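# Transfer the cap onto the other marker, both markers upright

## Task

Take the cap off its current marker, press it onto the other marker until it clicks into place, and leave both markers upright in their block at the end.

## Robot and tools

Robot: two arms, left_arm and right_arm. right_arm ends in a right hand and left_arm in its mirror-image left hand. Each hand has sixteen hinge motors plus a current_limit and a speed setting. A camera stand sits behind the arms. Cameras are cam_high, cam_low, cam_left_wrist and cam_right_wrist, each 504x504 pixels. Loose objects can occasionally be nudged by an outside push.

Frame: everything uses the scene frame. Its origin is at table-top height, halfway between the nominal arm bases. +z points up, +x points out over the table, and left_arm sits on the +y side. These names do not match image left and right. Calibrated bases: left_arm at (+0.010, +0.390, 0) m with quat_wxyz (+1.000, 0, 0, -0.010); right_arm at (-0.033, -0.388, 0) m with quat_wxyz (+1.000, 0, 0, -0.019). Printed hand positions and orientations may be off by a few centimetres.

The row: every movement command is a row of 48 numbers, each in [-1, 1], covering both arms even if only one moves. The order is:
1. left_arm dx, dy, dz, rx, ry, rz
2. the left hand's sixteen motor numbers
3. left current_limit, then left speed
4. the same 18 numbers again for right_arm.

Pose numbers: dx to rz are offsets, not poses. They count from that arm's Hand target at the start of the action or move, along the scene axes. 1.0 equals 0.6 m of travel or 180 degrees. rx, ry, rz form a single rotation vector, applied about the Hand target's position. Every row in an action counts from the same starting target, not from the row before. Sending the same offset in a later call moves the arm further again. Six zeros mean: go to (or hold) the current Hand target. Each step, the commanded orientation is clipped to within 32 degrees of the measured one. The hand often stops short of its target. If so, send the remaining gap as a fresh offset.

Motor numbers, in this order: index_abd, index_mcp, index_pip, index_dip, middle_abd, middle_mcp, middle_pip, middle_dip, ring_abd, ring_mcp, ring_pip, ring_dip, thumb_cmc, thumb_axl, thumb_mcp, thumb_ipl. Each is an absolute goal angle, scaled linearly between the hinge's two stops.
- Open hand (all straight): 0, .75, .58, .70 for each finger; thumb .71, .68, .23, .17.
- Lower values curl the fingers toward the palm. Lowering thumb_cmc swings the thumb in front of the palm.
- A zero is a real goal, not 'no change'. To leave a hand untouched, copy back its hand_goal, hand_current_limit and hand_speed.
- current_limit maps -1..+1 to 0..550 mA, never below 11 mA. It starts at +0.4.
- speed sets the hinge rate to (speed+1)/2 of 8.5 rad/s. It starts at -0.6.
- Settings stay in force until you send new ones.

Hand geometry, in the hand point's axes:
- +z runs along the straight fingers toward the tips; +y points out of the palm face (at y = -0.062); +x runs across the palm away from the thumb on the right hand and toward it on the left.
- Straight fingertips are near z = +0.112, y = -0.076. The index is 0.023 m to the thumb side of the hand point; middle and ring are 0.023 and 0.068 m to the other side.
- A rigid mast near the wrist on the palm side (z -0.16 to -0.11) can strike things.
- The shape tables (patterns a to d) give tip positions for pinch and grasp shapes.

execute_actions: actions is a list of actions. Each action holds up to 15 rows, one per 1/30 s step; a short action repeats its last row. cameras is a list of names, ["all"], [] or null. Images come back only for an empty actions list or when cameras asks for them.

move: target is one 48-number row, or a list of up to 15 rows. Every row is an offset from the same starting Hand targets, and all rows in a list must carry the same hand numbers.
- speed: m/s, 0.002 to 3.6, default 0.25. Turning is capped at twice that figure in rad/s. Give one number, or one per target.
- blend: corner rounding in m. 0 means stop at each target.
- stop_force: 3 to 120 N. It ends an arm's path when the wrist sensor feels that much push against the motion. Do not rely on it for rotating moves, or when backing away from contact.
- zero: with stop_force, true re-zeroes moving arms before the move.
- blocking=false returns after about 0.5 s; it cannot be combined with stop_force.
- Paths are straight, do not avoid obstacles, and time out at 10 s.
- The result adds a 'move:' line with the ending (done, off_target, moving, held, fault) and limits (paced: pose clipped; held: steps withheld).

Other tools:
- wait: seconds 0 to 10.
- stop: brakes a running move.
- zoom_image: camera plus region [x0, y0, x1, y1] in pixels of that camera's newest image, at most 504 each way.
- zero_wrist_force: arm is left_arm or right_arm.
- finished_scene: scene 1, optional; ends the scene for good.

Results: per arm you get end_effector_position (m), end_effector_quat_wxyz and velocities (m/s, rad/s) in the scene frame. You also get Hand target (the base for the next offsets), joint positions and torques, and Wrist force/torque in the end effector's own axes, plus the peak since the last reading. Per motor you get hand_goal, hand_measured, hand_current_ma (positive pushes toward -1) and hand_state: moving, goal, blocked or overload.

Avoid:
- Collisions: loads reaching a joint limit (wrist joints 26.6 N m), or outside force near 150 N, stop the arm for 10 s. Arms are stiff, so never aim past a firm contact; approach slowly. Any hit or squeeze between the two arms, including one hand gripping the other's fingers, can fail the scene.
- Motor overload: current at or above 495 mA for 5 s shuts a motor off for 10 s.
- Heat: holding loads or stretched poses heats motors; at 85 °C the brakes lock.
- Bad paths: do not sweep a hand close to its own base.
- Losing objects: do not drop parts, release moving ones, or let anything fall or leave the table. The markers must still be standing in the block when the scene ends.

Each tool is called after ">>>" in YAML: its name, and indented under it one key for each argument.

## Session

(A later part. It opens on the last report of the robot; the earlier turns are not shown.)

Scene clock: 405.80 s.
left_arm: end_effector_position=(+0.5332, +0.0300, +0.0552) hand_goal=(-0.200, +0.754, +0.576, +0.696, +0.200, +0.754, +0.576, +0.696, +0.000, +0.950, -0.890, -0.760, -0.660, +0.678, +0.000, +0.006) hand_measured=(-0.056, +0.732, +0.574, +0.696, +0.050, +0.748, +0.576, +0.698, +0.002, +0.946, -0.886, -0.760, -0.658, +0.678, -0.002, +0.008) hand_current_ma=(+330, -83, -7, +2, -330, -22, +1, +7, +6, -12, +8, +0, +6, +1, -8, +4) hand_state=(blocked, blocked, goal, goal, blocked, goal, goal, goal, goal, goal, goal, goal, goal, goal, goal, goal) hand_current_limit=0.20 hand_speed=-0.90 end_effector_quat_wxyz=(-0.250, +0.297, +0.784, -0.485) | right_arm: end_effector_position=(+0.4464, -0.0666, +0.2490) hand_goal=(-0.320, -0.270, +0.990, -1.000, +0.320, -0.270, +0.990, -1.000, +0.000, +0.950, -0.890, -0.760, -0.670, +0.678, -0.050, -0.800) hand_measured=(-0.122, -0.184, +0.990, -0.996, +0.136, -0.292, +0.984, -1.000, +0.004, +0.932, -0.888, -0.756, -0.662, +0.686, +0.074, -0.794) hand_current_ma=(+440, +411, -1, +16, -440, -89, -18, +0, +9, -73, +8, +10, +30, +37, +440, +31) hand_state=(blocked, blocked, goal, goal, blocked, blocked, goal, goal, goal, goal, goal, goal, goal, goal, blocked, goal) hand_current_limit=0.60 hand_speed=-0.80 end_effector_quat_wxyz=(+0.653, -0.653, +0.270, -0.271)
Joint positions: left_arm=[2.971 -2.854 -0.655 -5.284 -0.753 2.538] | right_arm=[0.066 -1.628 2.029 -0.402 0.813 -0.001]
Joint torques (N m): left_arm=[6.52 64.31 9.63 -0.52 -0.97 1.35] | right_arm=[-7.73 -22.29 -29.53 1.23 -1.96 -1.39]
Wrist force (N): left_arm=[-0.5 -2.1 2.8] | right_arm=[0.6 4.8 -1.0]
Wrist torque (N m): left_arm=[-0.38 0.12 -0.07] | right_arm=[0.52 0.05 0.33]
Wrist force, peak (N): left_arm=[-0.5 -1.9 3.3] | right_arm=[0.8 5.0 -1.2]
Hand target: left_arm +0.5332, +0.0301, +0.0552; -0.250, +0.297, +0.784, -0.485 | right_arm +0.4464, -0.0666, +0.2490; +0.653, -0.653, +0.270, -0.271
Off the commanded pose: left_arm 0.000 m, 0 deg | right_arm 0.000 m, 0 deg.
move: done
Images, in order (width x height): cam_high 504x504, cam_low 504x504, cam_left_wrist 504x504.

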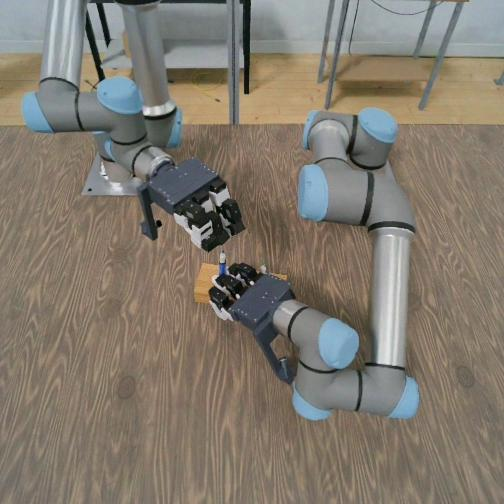

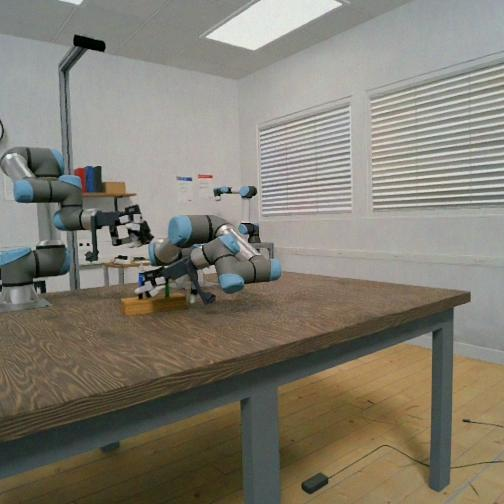

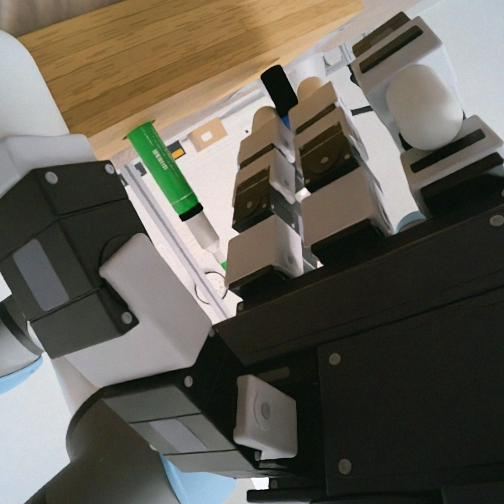

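>>> move:
  target:
    - [-0.003,0,-0.015,0,0,0, -0.2,0.754,0.576,0.696, 0.2,0.754,0.576,0.696, 0,0.95,-0.89,-0.76, -0.66,0.678,0.0,0.0054, 0.2,-0.9, 0,0,0,0,0,0, -0.32,-0.27,0.99,-1.0, 0.32,-0.27,0.99,-1.0, 0,0.95,-0.89,-0.76, -0.67,0.678,-0.05,-0.80, 0.6,-0.8]
  speed: 0.01
  stop_force: 3
  cameras: ["cam_low","cam_left_wrist","cam_high"]

>>> zoom_image:
  camera: "cam_low"
  region: [125, 262, 175, 312]

>>> zoom_image:
  camera: "cam_left_wrist"
  region: [220, 40, 300, 120]

Scene clock: 408.87 s.
left_arm: end_effector_position=(+0.5314, +0.0301, +0.0462) hand_goal=(-0.200, +0.754, +0.576, +0.696, +0.200, +0.754, +0.576, +0.696, +0.000, +0.950, -0.890, -0.760, -0.660, +0.678, +0.000, +0.006) hand_measured=(-0.056, +0.758, +0.580, +0.698, +0.052, +0.770, +0.588, +0.702, +0.002, +0.946, -0.886, -0.760, -0.658, +0.678, -0.002, +0.008) hand_current_ma=(+330, +10, +14, +4, -330, +55, +39, +18, +6, -12, +8, +0, +6, +1, -8, +4) hand_state=(blocked, goal, goal, goal, blocked, goal, goal, goal, goal, goal, goal, goal, goal, goal, goal, goal) hand_current_limit=0.20 hand_speed=-0.90 end_effector_quat_wxyz=(-0.250, +0.297, +0.784, -0.485) | right_arm: end_effector_position=(+0.4464, -0.0666, +0.2490) hand_goal=(-0.320, -0.270, +0.990, -1.000, +0.320, -0.270, +0.990, -1.000, +0.000, +0.950, -0.890, -0.760, -0.670, +0.678, -0.050, -0.800) hand_measured=(-0.122, -0.184, +0.990, -0.996, +0.136, -0.292, +0.984, -1.000, +0.004, +0.932, -0.888, -0.756, -0.662, +0.686, +0.074, -0.794) hand_current_ma=(+440, +411, -1, +16, -440, -89, -18, +0, +9, -73, +8, +10, +30, +37, +440, +31) hand_state=(blocked, blocked, goal, goal, blocked, blocked, goal, goal, goal, goal, goal, goal, goal, goal, blocked, goal) hand_current_limit=0.60 hand_speed=-0.80 end_effector_quat_wxyz=(+0.653, -0.653, +0.270, -0.271)
Joint positions: left_arm=[2.971 -2.86 -0.666 -5.267 -0.753 2.537] | right_arm=[0.066 -1.628 2.029 -0.402 0.813 -0.001]
Joint torques (N m): left_arm=[-6.29 43.47 9.25 0.16 2.02 -1.26] | right_arm=[-8.24 -20.75 -29.82 1.22 -2.05 -1.38]
Wrist force (N): left_arm=[0.0 -4.7 2.2] | right_arm=[0.7 4.7 -1.0]
Wrist torque (N m): left_arm=[-0.17 0.19 0.02] | right_arm=[0.52 0.02 0.34]
Wrist force, peak (N): left_arm=[0.0 -5.0 2.2] | right_arm=[0.8 4.9 -1.3]
Hand target: left_arm +0.5314, +0.0301, +0.0462; -0.250, +0.297, +0.784, -0.485 | right_arm +0.4464, -0.0666, +0.2490; +0.653, -0.653, +0.270, -0.271
Off the commanded pose: left_arm 0.000 m, 0 deg | right_arm 0.000 m, 0 deg.
move: done
Images, in order (width x height): cam_high 504x504, cam_low 504x504, cam_left_wrist 504x504.

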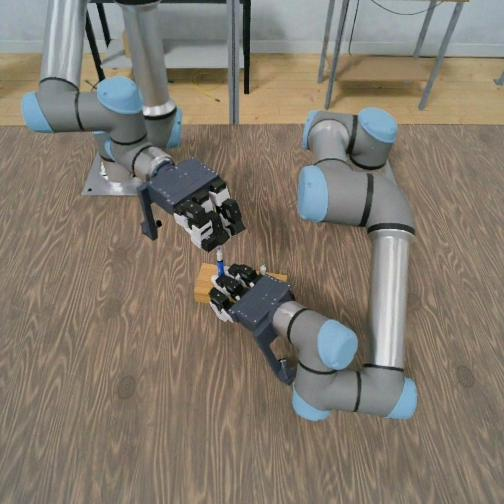

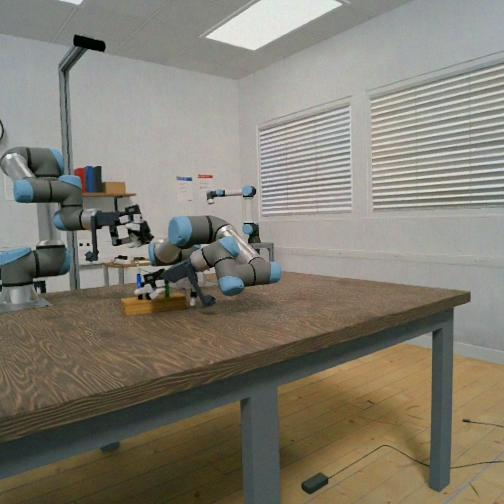

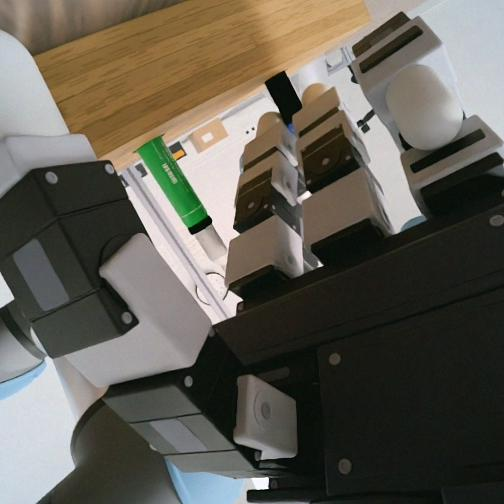

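Scaled by 10.080.

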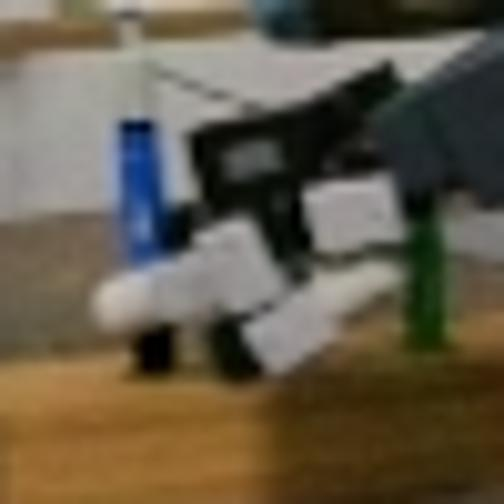

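Scaled by 6.300.

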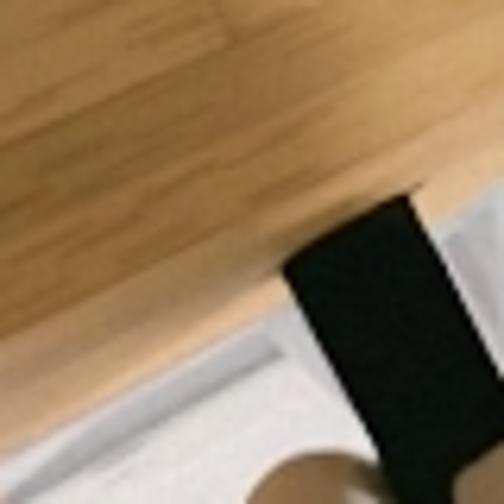

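>>> move:
  target:
    - [0,0,0.02,0,0,0, -0.25,0.754,0.576,0.696, 0.25,0.754,0.576,0.696, 0,0.95,-0.89,-0.76, -0.66,0.678,0.0,0.0054, 0.6,-0.9, 0,0,0,0,0,0, -0.32,-0.27,0.99,-1.0, 0.32,-0.27,0.99,-1.0, 0,0.95,-0.89,-0.76, -0.67,0.678,-0.05,-0.80, 0.6,-0.8]
  speed: 0.03
  cameras: ["cam_low","cam_left_wrist","cam_high"]

>>> zoom_image:
  camera: "cam_low"
  region: [125, 262, 175, 312]

>>> zoom_image:
  camera: "cam_left_wrist"
  region: [240, 40, 310, 110]

>>> zoom_image:
  camera: "cam_high"
  region: [200, 240, 270, 310]

Scene clock: 413.93 s.
left_arm: end_effector_position=(+0.5314, +0.0301, +0.0580) hand_goal=(-0.250, +0.754, +0.576, +0.696, +0.250, +0.754, +0.576, +0.696, +0.000, +0.950, -0.890, -0.760, -0.660, +0.678, +0.000, +0.006) hand_measured=(-0.056, +0.740, +0.572, +0.696, +0.054, +0.750, +0.578, +0.700, +0.002, +0.946, -0.886, -0.760, -0.658, +0.678, -0.002, +0.008) hand_current_ma=(+440, -48, -11, +1, -440, -12, +5, +12, +6, -13, +8, +0, +6, +1, -8, +4) hand_state=(blocked, goal, goal, goal, blocked, goal, goal, goal, goal, goal, goal, goal, goal, goal, goal, goal) hand_current_limit=0.60 hand_speed=-0.90 end_effector_quat_wxyz=(-0.250, +0.297, +0.784, -0.485) | right_arm: end_effector_position=(+0.4464, -0.0666, +0.2490) hand_goal=(-0.320, -0.270, +0.990, -1.000, +0.320, -0.270, +0.990, -1.000, +0.000, +0.950, -0.890, -0.760, -0.670, +0.678, -0.050, -0.800) hand_measured=(-0.122, -0.184, +0.990, -0.996, +0.136, -0.292, +0.984, -1.000, +0.004, +0.932, -0.888, -0.756, -0.662, +0.686, +0.074, -0.794) hand_current_ma=(+440, +411, -1, +16, -440, -89, -18, +0, +9, -73, +8, +10, +30, +37, +440, +31) hand_state=(blocked, blocked, goal, goal, blocked, blocked, goal, goal, goal, goal, goal, goal, goal, goal, blocked, goal) hand_current_limit=0.60 hand_speed=-0.80 end_effector_quat_wxyz=(+0.653, -0.653, +0.270, -0.271)
Joint positions: left_arm=[2.971 -2.844 -0.669 -5.281 -0.753 2.537] | right_arm=[0.066 -1.628 2.029 -0.402 0.813 -0.001]
Joint torques (N m): left_arm=[-6.33 64.95 9.03 -4.79 1.95 -1.18] | right_arm=[-8.91 -19.63 -29.69 1.17 -1.91 -1.33]
Wrist force (N): left_arm=[-0.6 -2.1 2.8] | right_arm=[0.6 4.8 -1.2]
Wrist torque (N m): left_arm=[-0.37 0.13 -0.04] | right_arm=[0.53 0.04 0.33]
Wrist force, peak (N): left_arm=[-0.1 -4.7 2.5] | right_arm=[0.9 4.9 -1.0]
Hand target: left_arm +0.5314, +0.0301, +0.0582; -0.250, +0.297, +0.784, -0.485 | right_arm +0.4464, -0.0666, +0.2490; +0.653, -0.653, +0.270, -0.271
Off the commanded pose: left_arm 0.000 m, 0 deg | right_arm 0.000 m, 0 deg.
move: done
Images, in order (width x height): cam_high 504x504, cam_low 504x504, cam_left_wrist 504x504.

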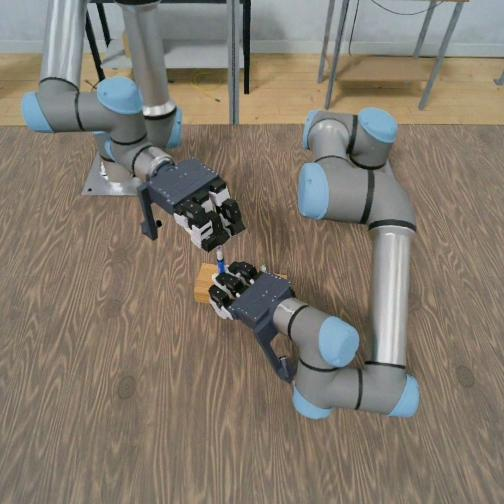

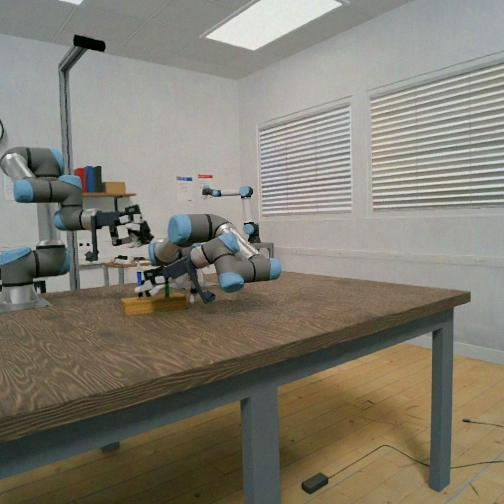

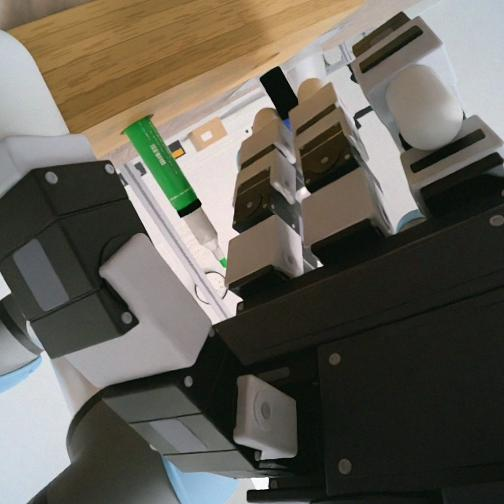

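Scaled by 10.080.

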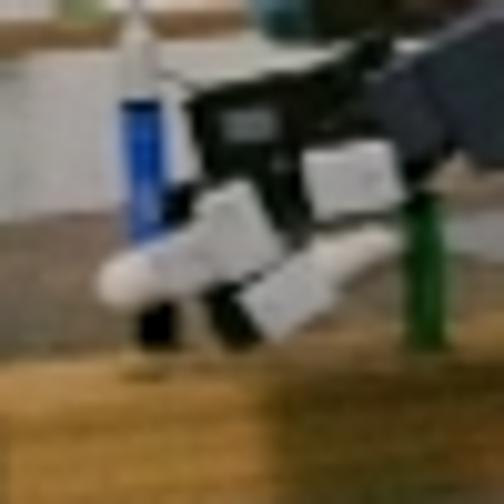

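Scaled by 7.200.

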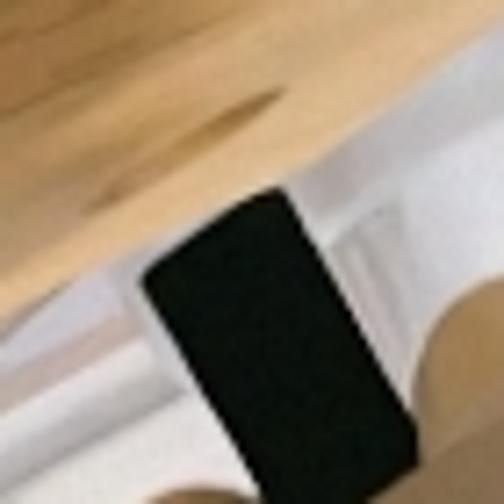

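Scaled by 7.200.

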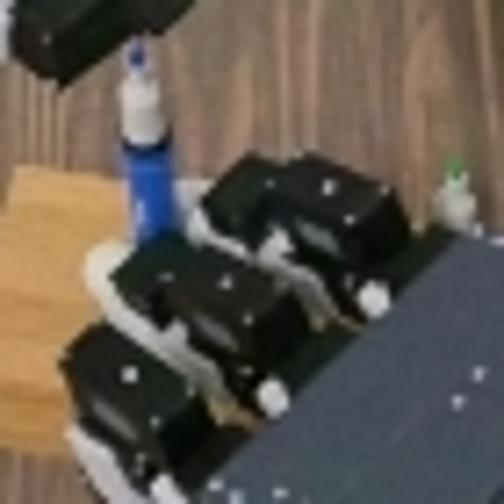

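>>> move:
  target:
    - [-0.003,-0.003,-0.0215,-0.0134,0.0134,0, -0.25,0.754,0.576,0.696, 0.25,0.754,0.576,0.696, 0,0.95,-0.89,-0.76, -0.66,0.678,0.0,0.0054, 0.6,-0.9, 0,0,0,0,0,0, -0.32,-0.27,0.99,-1.0, 0.32,-0.27,0.99,-1.0, 0,0.95,-0.89,-0.76, -0.67,0.678,-0.05,-0.80, 0.6,-0.8]
  speed: 0.03
  cameras: ["cam_low","cam_left_wrist"]

>>> zoom_image:
  camera: "cam_low"
  region: [125, 262, 175, 312]

>>> zoom_image:
  camera: "cam_left_wrist"
  region: [240, 40, 310, 110]

Scene clock: 418.80 s.
left_arm: end_effector_position=(+0.5296, +0.0283, +0.0453) hand_goal=(-0.250, +0.754, +0.576, +0.696, +0.250, +0.754, +0.576, +0.696, +0.000, +0.950, -0.890, -0.760, -0.660, +0.678, +0.000, +0.006) hand_measured=(-0.056, +0.740, +0.572, +0.696, +0.054, +0.750, +0.578, +0.700, +0.002, +0.946, -0.886, -0.760, -0.658, +0.678, -0.002, +0.008) hand_current_ma=(+440, -49, -11, +1, -440, -13, +5, +12, +6, -13, +8, +0, +6, +1, -7, +4) hand_state=(blocked, goal, goal, goal, blocked, goal, goal, goal, goal, goal, goal, goal, goal, goal, goal, goal) hand_current_limit=0.60 hand_speed=-0.90 end_effector_quat_wxyz=(-0.260, +0.291, +0.768, -0.508) | right_arm: end_effector_position=(+0.4464, -0.0666, +0.2490) hand_goal=(-0.320, -0.270, +0.990, -1.000, +0.320, -0.270, +0.990, -1.000, +0.000, +0.950, -0.890, -0.760, -0.670, +0.678, -0.050, -0.800) hand_measured=(-0.122, -0.184, +0.990, -0.996, +0.136, -0.292, +0.984, -1.000, +0.004, +0.932, -0.888, -0.756, -0.662, +0.686, +0.074, -0.794) hand_current_ma=(+440, +411, -1, +16, -440, -89, -18, +0, +9, -73, +8, +10, +30, +37, +440, +31) hand_state=(blocked, blocked, goal, goal, blocked, blocked, goal, goal, goal, goal, goal, goal, goal, goal, blocked, goal) hand_current_limit=0.60 hand_speed=-0.80 end_effector_quat_wxyz=(+0.653, -0.653, +0.270, -0.271)
Joint positions: left_arm=[2.979 -2.87 -0.689 -5.316 -0.733 2.604] | right_arm=[0.066 -1.628 2.029 -0.402 0.813 -0.001]
Joint torques (N m): left_arm=[6.27 43.82 9.8 -4.62 2.35 1.3] | right_arm=[-8.22 -17.6 -30.51 1.18 -1.67 -1.45]
Wrist force (N): left_arm=[-0.3 -2.4 3.0] | right_arm=[0.8 4.3 -0.8]
Wrist torque (N m): left_arm=[-0.45 0.08 -0.06] | right_arm=[0.45 0.01 0.34]
Wrist force, peak (N): left_arm=[-0.4 -2.1 3.2] | right_arm=[0.7 5.0 -0.8]
Hand target: left_arm +0.5296, +0.0283, +0.0453; -0.260, +0.291, +0.768, -0.508 | right_arm +0.4464, -0.0666, +0.2490; +0.653, -0.653, +0.270, -0.271
Off the commanded pose: left_arm 0.000 m, 0 deg | right_arm 0.000 m, 0 deg.
move: done
Images, in order (width x height): cam_low 504x504, cam_left_wrist 504x504.

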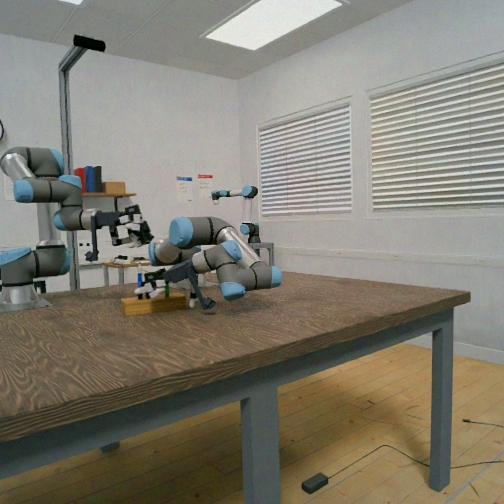

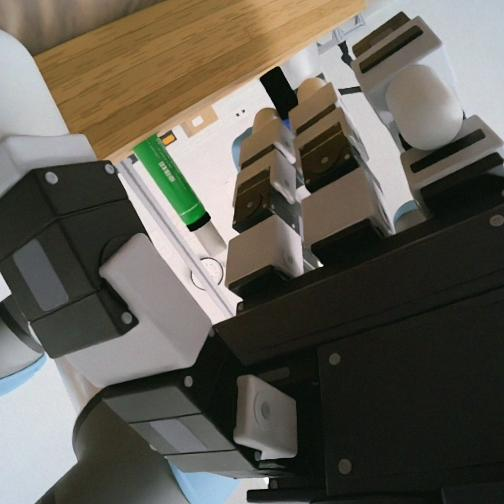

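Scaled by 10.080.

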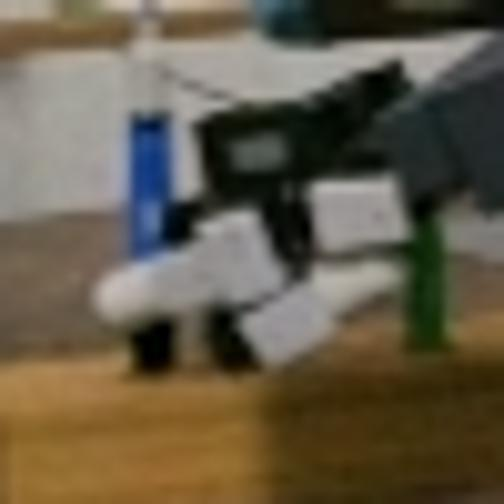

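Scaled by 7.200.

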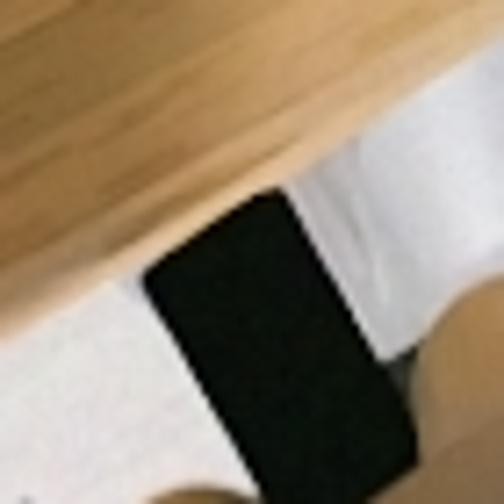

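>>> move:
  target:
    - [-0.0045,-0.0025,0,0,0,0, -0.25,0.754,0.576,0.696, 0.25,0.754,0.576,0.696, 0,0.95,-0.89,-0.76, -0.66,0.678,0.0,0.0054, 0.6,-0.9, 0,0,0,0,0,0, -0.32,-0.27,0.99,-1.0, 0.32,-0.27,0.99,-1.0, 0,0.95,-0.89,-0.76, -0.67,0.678,-0.05,-0.80, 0.6,-0.8]
    - [-0.0045,-0.0025,-0.02,0,0,0, -0.25,0.754,0.576,0.696, 0.25,0.754,0.576,0.696, 0,0.95,-0.89,-0.76, -0.66,0.678,0.0,0.0054, 0.6,-0.9, 0,0,0,0,0,0, -0.32,-0.27,0.99,-1.0, 0.32,-0.27,0.99,-1.0, 0,0.95,-0.89,-0.76, -0.67,0.678,-0.05,-0.80, 0.6,-0.8]
  speed: 0.01
  stop_force: 3
  cameras: ["cam_low","cam_left_wrist"]

>>> zoom_image:
  camera: "cam_low"
  region: [125, 262, 175, 312]

>>> zoom_image:
  camera: "cam_left_wrist"
  region: [240, 40, 310, 110]

Scene clock: 422.37 s.
left_arm: end_effector_position=(+0.5269, +0.0268, +0.0345) hand_goal=(-0.250, +0.754, +0.576, +0.696, +0.250, +0.754, +0.576, +0.696, +0.000, +0.950, -0.890, -0.760, -0.660, +0.678, +0.000, +0.006) hand_measured=(-0.056, +0.740, +0.572, +0.696, +0.054, +0.750, +0.578, +0.700, +0.002, +0.946, -0.886, -0.760, -0.658, +0.678, +0.000, +0.004) hand_current_ma=(+440, -50, -12, +1, -440, -14, +5, +11, +6, -13, +8, +0, +6, +1, -2, -8) hand_state=(blocked, goal, goal, goal, blocked, goal, goal, goal, goal, goal, goal, goal, goal, goal, goal, goal) hand_current_limit=0.60 hand_speed=-0.90 end_effector_quat_wxyz=(-0.260, +0.291, +0.768, -0.508) | right_arm: end_effector_position=(+0.4464, -0.0666, +0.2490) hand_goal=(-0.320, -0.270, +0.990, -1.000, +0.320, -0.270, +0.990, -1.000, +0.000, +0.950, -0.890, -0.760, -0.670, +0.678, -0.050, -0.800) hand_measured=(-0.122, -0.184, +0.990, -0.996, +0.136, -0.292, +0.984, -1.000, +0.004, +0.932, -0.888, -0.756, -0.662, +0.686, +0.074, -0.794) hand_current_ma=(+440, +411, -1, +16, -440, -89, -18, +0, +9, -73, +8, +10, +30, +37, +440, +31) hand_state=(blocked, blocked, goal, goal, blocked, blocked, goal, goal, goal, goal, goal, goal, goal, goal, blocked, goal) hand_current_limit=0.60 hand_speed=-0.80 end_effector_quat_wxyz=(+0.653, -0.653, +0.270, -0.271)
Joint positions: left_arm=[2.976 -2.88 -0.698 -5.296 -0.73 2.602] | right_arm=[0.066 -1.628 2.029 -0.402 0.813 -0.001]
Joint torques (N m): left_arm=[-5.99 63.41 8.12 -4.27 0.97 0.27] | right_arm=[-8.89 -16 -29.26 1.19 -1.51 -1.29]
Wrist force (N): left_arm=[-0.2 -4.5 1.9] | right_arm=[1.0 4.6 -1.0]
Wrist torque (N m): left_arm=[-0.59 0.10 0.00] | right_arm=[0.50 0.00 0.36]
Wrist force, peak (N): left_arm=[0.3 -9.3 -0.5] | right_arm=[0.7 4.9 -1.0]
Hand target: left_arm +0.5269, +0.0268, +0.0345; -0.260, +0.291, +0.768, -0.508 (not the last commanded pose) | right_arm +0.4464, -0.0666, +0.2490; +0.653, -0.653, +0.270, -0.271
Off the commanded pose: left_arm 0.001 m, 0 deg | right_arm 0.000 m, 0 deg.
move: contact (left_arm); path passed 1 of 2 targets
Images, in order (width x height): cam_low 504x504, cam_left_wrist 504x504.

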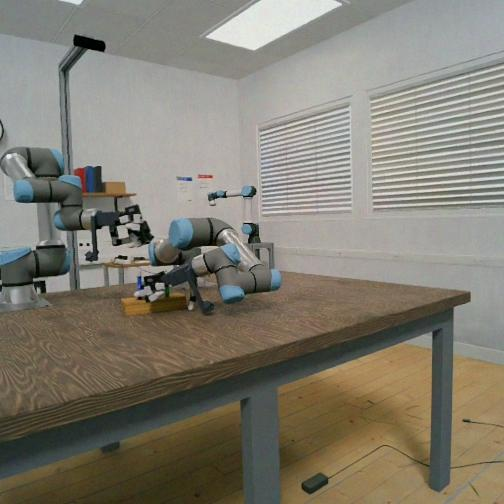

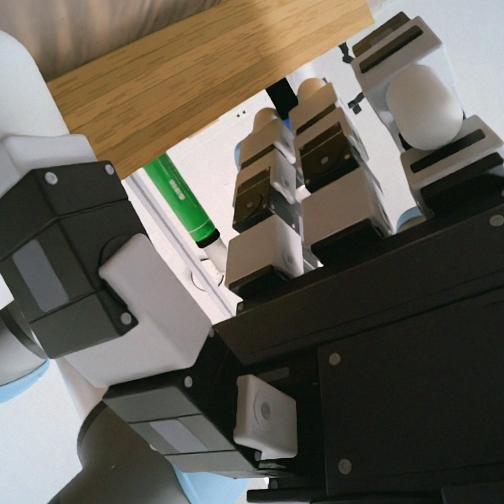

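Scaled by 10.080.

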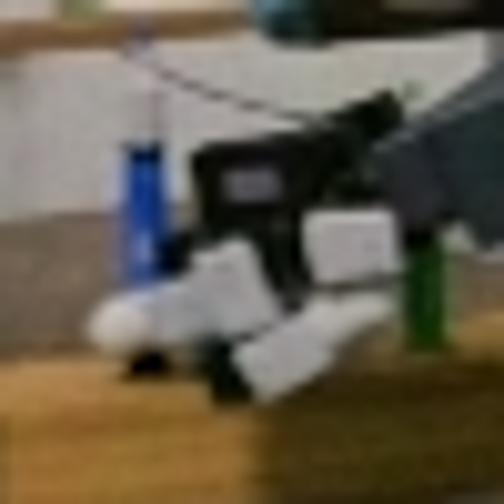

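Scaled by 7.200.

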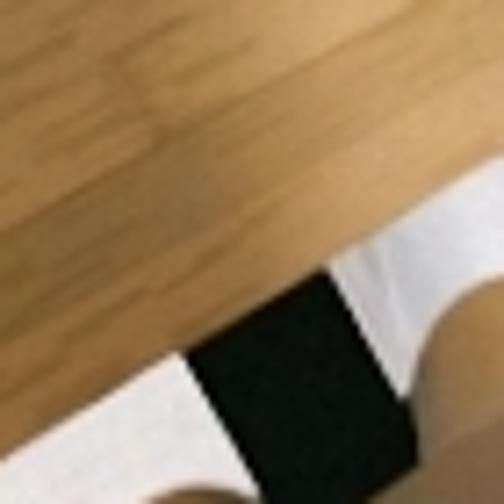

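>>> move:
  target:
    - [0.0057,0.0057,0.003,0.0338,-0.0338,0, -0.25,0.754,0.576,0.696, 0.25,0.754,0.576,0.696, 0,0.95,-0.89,-0.76, -0.66,0.678,0.0,0.0054, 0.6,-0.9, 0,0,0,0,0,0, -0.32,-0.27,0.99,-1.0, 0.32,-0.27,0.99,-1.0, 0,0.95,-0.89,-0.76, -0.67,0.678,-0.05,-0.80, 0.6,-0.8]
  speed: 0.03
  cameras: ["cam_low","cam_left_wrist"]

>>> zoom_image:
  camera: "cam_low"
  region: [125, 262, 175, 312]

>>> zoom_image:
  camera: "cam_left_wrist"
  region: [240, 40, 310, 110]

Scene clock: 427.47 s.
left_arm: end_effector_position=(+0.5303, +0.0302, +0.0363) hand_goal=(-0.250, +0.754, +0.576, +0.696, +0.250, +0.754, +0.576, +0.696, +0.000, +0.950, -0.890, -0.760, -0.660, +0.678, +0.000, +0.006) hand_measured=(-0.056, +0.778, +0.594, +0.704, +0.062, +0.794, +0.602, +0.706, +0.002, +0.946, -0.886, -0.760, -0.658, +0.678, +0.000, +0.004) hand_current_ma=(+440, +87, +64, +22, -440, +164, +91, +29, +6, -13, +8, +0, +5, +1, -1, -6) hand_state=(blocked, blocked, goal, goal, blocked, blocked, blocked, goal, goal, goal, goal, goal, goal, goal, goal, goal) hand_current_limit=0.60 hand_speed=-0.90 end_effector_quat_wxyz=(-0.234, +0.304, +0.806, -0.450) | right_arm: end_effector_position=(+0.4464, -0.0666, +0.2490) hand_goal=(-0.320, -0.270, +0.990, -1.000, +0.320, -0.270, +0.990, -1.000, +0.000, +0.950, -0.890, -0.760, -0.670, +0.678, -0.050, -0.800) hand_measured=(-0.122, -0.184, +0.990, -0.996, +0.136, -0.292, +0.984, -1.000, +0.004, +0.932, -0.888, -0.756, -0.662, +0.686, +0.074, -0.794) hand_current_ma=(+440, +411, -1, +16, -440, -89, -18, +0, +9, -73, +8, +10, +30, +37, +440, +31) hand_state=(blocked, blocked, goal, goal, blocked, blocked, goal, goal, goal, goal, goal, goal, goal, goal, blocked, goal) hand_current_limit=0.60 hand_speed=-0.80 end_effector_quat_wxyz=(+0.653, -0.653, +0.270, -0.271)
Joint positions: left_arm=[2.952 -2.849 -0.654 -5.168 -0.787 2.437] | right_arm=[0.066 -1.628 2.029 -0.402 0.813 -0.001]
Joint torques (N m): left_arm=[-9.51 61.14 24.67 0.97 -0.9 -1.54] | right_arm=[-9.05 -12.56 -30.72 1.2 -1.44 -1.37]
Wrist force (N): left_arm=[2.0 -6.0 -6.2] | right_arm=[0.9 4.8 -1.2]
Wrist torque (N m): left_arm=[0.82 0.27 0.25] | right_arm=[0.52 0.00 0.37]
Wrist force, peak (N): left_arm=[2.0 -6.3 -6.5] | right_arm=[1.0 4.9 -1.2]
Hand target: left_arm +0.5303, +0.0302, +0.0363; -0.234, +0.304, +0.806, -0.450 | right_arm +0.4464, -0.0666, +0.2490; +0.653, -0.653, +0.270, -0.271
Off the commanded pose: left_arm 0.000 m, 0 deg | right_arm 0.000 m, 0 deg.
move: done
Images, in order (width x height): cam_low 504x504, cam_left_wrist 504x504.

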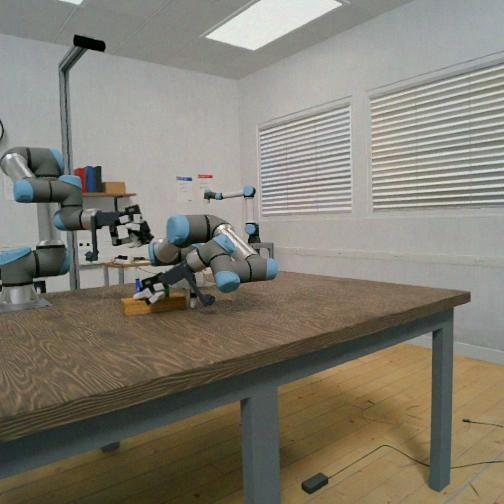

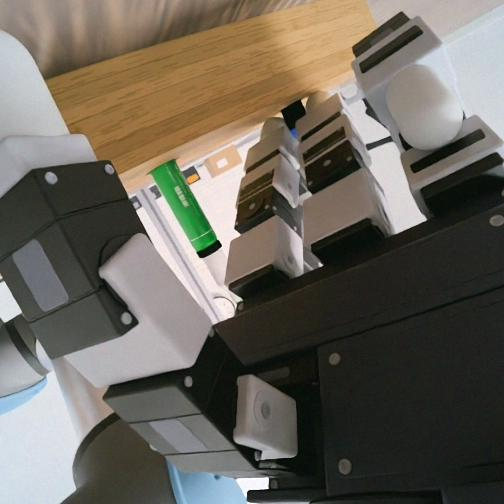

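Scaled by 10.080.

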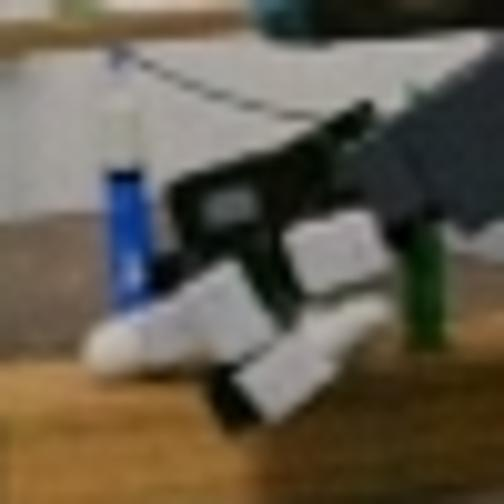

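Scaled by 7.200.

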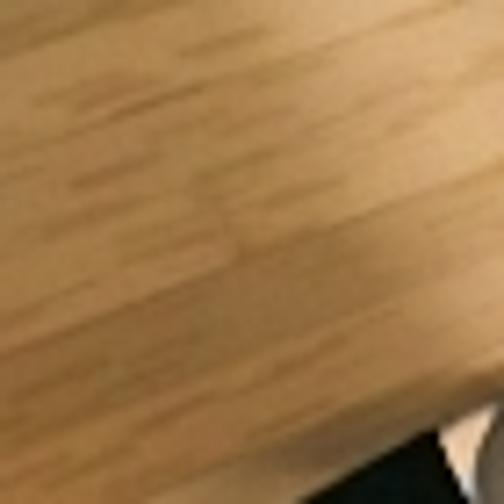

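>>> move:
  target:
    - [0,0,0.005,0,0,0, 0.04,0.754,0.576,0.696, -0.06,0.754,0.576,0.696, 0,0.95,-0.89,-0.76, -0.66,0.678,0.0,0.0054, 0.2,-0.98, 0,0,0,0,0,0, -0.32,-0.27,0.99,-1.0, 0.32,-0.27,0.99,-1.0, 0,0.95,-0.89,-0.76, -0.67,0.678,-0.05,-0.80, 0.6,-0.8]
  speed: 0.02
  cameras: ["cam_low","cam_left_wrist","cam_high"]

>>> zoom_image:
  camera: "cam_low"
  region: [125, 262, 175, 312]

>>> zoom_image:
  camera: "cam_high"
  region: [200, 240, 270, 310]

Scene clock: 429.07 s.
left_arm: end_effector_position=(+0.5303, +0.0302, +0.0392) hand_goal=(+0.040, +0.754, +0.576, +0.696, -0.060, +0.754, +0.576, +0.696, +0.000, +0.950, -0.890, -0.760, -0.660, +0.678, +0.000, +0.006) hand_measured=(-0.050, +0.764, +0.592, +0.704, +0.058, +0.782, +0.602, +0.706, +0.002, +0.946, -0.886, -0.760, -0.658, +0.678, +0.000, +0.004) hand_current_ma=(+153, +31, +54, +22, -134, +104, +91, +29, +6, -13, +8, +0, +5, +1, -1, -6) hand_state=(moving, goal, goal, goal, moving, blocked, blocked, goal, goal, goal, goal, goal, goal, goal, goal, goal) hand_current_limit=0.20 hand_speed=-0.98 end_effector_quat_wxyz=(-0.234, +0.304, +0.806, -0.450) | right_arm: end_effector_position=(+0.4464, -0.0666, +0.2490) hand_goal=(-0.320, -0.270, +0.990, -1.000, +0.320, -0.270, +0.990, -1.000, +0.000, +0.950, -0.890, -0.760, -0.670, +0.678, -0.050, -0.800) hand_measured=(-0.122, -0.184, +0.990, -0.996, +0.136, -0.292, +0.984, -1.000, +0.004, +0.932, -0.888, -0.756, -0.662, +0.686, +0.074, -0.794) hand_current_ma=(+440, +411, -1, +16, -440, -89, -18, +0, +9, -73, +8, +10, +30, +37, +440, +31) hand_state=(blocked, blocked, goal, goal, blocked, blocked, goal, goal, goal, goal, goal, goal, goal, goal, blocked, goal) hand_current_limit=0.60 hand_speed=-0.80 end_effector_quat_wxyz=(+0.653, -0.653, +0.270, -0.271)
Joint positions: left_arm=[2.952 -2.845 -0.654 -5.171 -0.787 2.436] | right_arm=[0.066 -1.628 2.029 -0.402 0.813 -0.001]
Joint torques (N m): left_arm=[-0.97 64.12 8.31 -4.75 -0.84 -1.3] | right_arm=[-8.52 -11.15 -29.8 1.15 -1.32 -1.3]
Wrist force (N): left_arm=[0.1 -3.3 3.0] | right_arm=[0.8 4.4 -0.9]
Wrist torque (N m): left_arm=[-0.12 0.16 0.06] | right_arm=[0.46 0.02 0.34]
Wrist force, peak (N): left_arm=[1.9 -6.4 -6.9] | right_arm=[0.8 4.9 -0.8]
Hand target: left_arm +0.5303, +0.0302, +0.0393; -0.234, +0.304, +0.806, -0.450 | right_arm +0.4464, -0.0666, +0.2490; +0.653, -0.653, +0.270, -0.271
Off the commanded pose: left_arm 0.000 m, 0 deg | right_arm 0.000 m, 0 deg.
move: done
Images, in order (width x height): cam_high 504x504, cam_low 504x504, cam_left_wrist 504x504.

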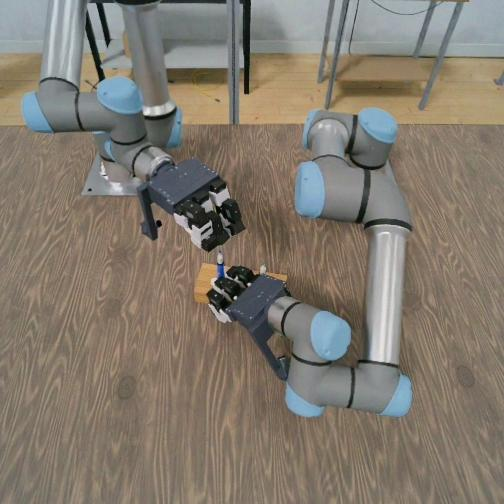

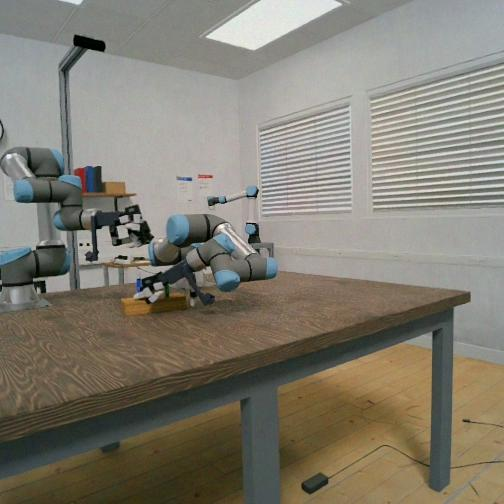

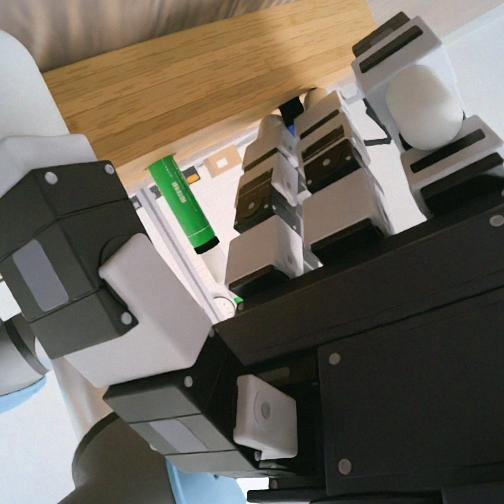

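Scaled by 10.080.

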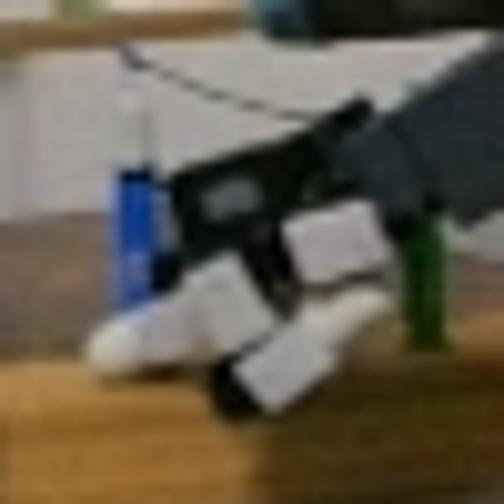

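Scaled by 7.200.

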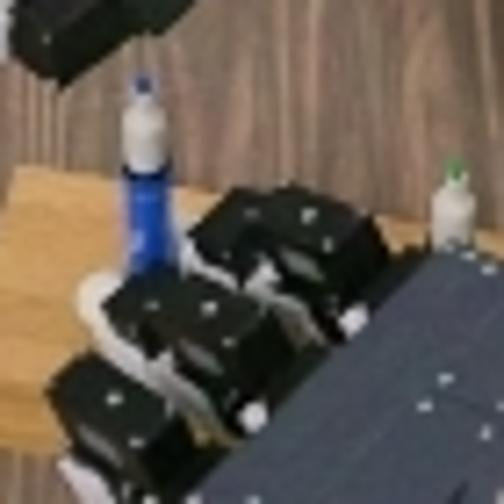

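>>> wait:
  seconds: 1.2
  cameras: ["cam_low", "cam_left_wrist", "cam_high"]

>>> zoom_image:
  camera: "cam_low"
  region: [125, 262, 175, 312]

>>> zoom_image:
  camera: "cam_high"
  region: [200, 240, 270, 310]

Scene clock: 430.63 s.
left_arm: end_effector_position=(+0.5303, +0.0302, +0.0393) hand_goal=(+0.040, +0.754, +0.576, +0.696, -0.060, +0.754, +0.576, +0.696, +0.000, +0.950, -0.890, -0.760, -0.660, +0.678, +0.000, +0.006) hand_measured=(+0.010, +0.760, +0.588, +0.704, +0.036, +0.780, +0.602, +0.706, +0.002, +0.946, -0.886, -0.760, -0.658, +0.678, +0.000, +0.004) hand_current_ma=(-53, +15, +42, +22, +215, +102, +91, +29, +6, -13, +8, +0, +5, +1, -1, -6) hand_state=(moving, goal, goal, goal, moving, blocked, blocked, goal, goal, goal, goal, goal, goal, goal, goal, goal) hand_current_limit=0.20 hand_speed=-0.98 end_effector_quat_wxyz=(-0.234, +0.304, +0.806, -0.450) | right_arm: end_effector_position=(+0.4464, -0.0666, +0.2490) hand_goal=(-0.320, -0.270, +0.990, -1.000, +0.320, -0.270, +0.990, -1.000, +0.000, +0.950, -0.890, -0.760, -0.670, +0.678, -0.050, -0.800) hand_measured=(-0.122, -0.184, +0.990, -0.996, +0.136, -0.292, +0.984, -1.000, +0.004, +0.932, -0.888, -0.756, -0.662, +0.686, +0.074, -0.794) hand_current_ma=(+440, +411, -1, +16, -440, -89, -18, +0, +9, -73, +8, +10, +30, +37, +440, +31) hand_state=(blocked, blocked, goal, goal, blocked, blocked, goal, goal, goal, goal, goal, goal, goal, goal, blocked, goal) hand_current_limit=0.60 hand_speed=-0.80 end_effector_quat_wxyz=(+0.653, -0.653, +0.270, -0.271)
Joint positions: left_arm=[2.952 -2.845 -0.654 -5.171 -0.787 2.436] | right_arm=[0.066 -1.628 2.029 -0.402 0.813 -0.001]
Joint torques (N m): left_arm=[3.98 63.54 8.81 -4.19 -0.55 -1.26] | right_arm=[-8.37 -11.05 -30.63 1.13 -1.23 -1.48]
Wrist force (N): left_arm=[0.7 -3.6 1.4] | right_arm=[0.9 4.4 -1.1]
Wrist torque (N m): left_arm=[0.04 0.18 0.11] | right_arm=[0.48 0.00 0.36]
Wrist force, peak (N): left_arm=[0.2 -3.6 2.7] | right_arm=[0.7 4.9 -1.1]
Hand target: left_arm +0.5303, +0.0302, +0.0393; -0.234, +0.304, +0.806, -0.450 | right_arm +0.4464, -0.0666, +0.2490; +0.653, -0.653, +0.270, -0.271
Off the commanded pose: left_arm 0.000 m, 0 deg | right_arm 0.000 m, 0 deg.
wait: 1.20 s; at rest from the start
Images, in order (width x height): cam_high 504x504, cam_low 504x504, cam_left_wrist 504x504.

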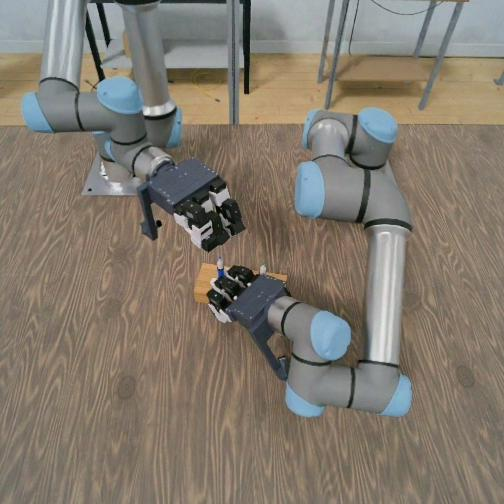

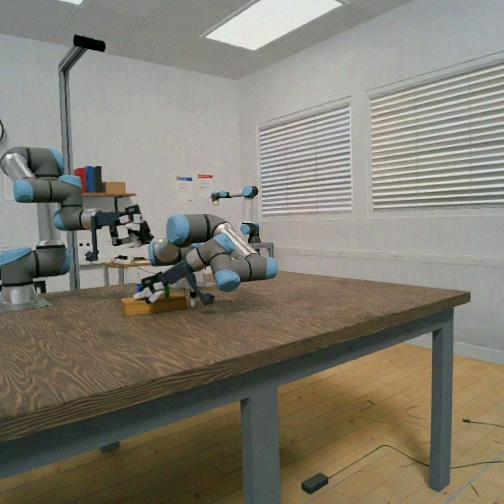

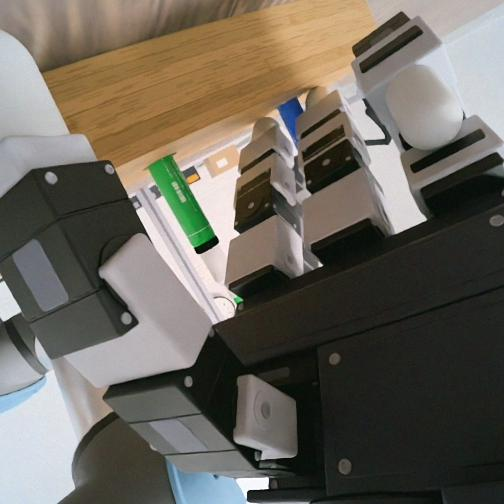

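Scaled by 10.080.

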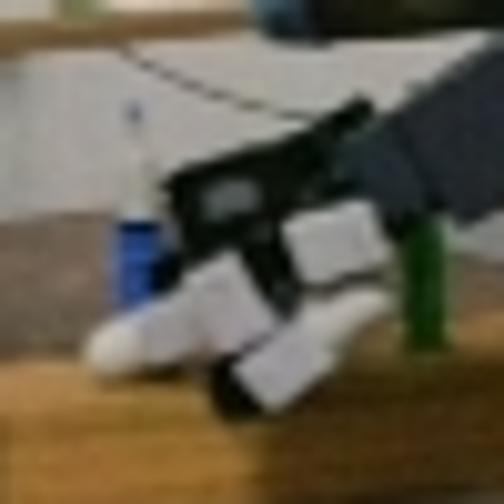

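Scaled by 7.200.

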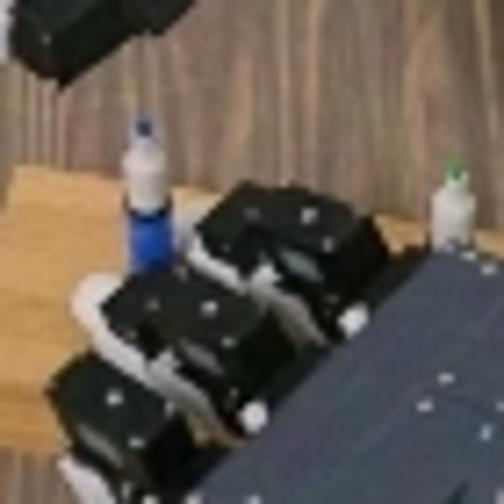

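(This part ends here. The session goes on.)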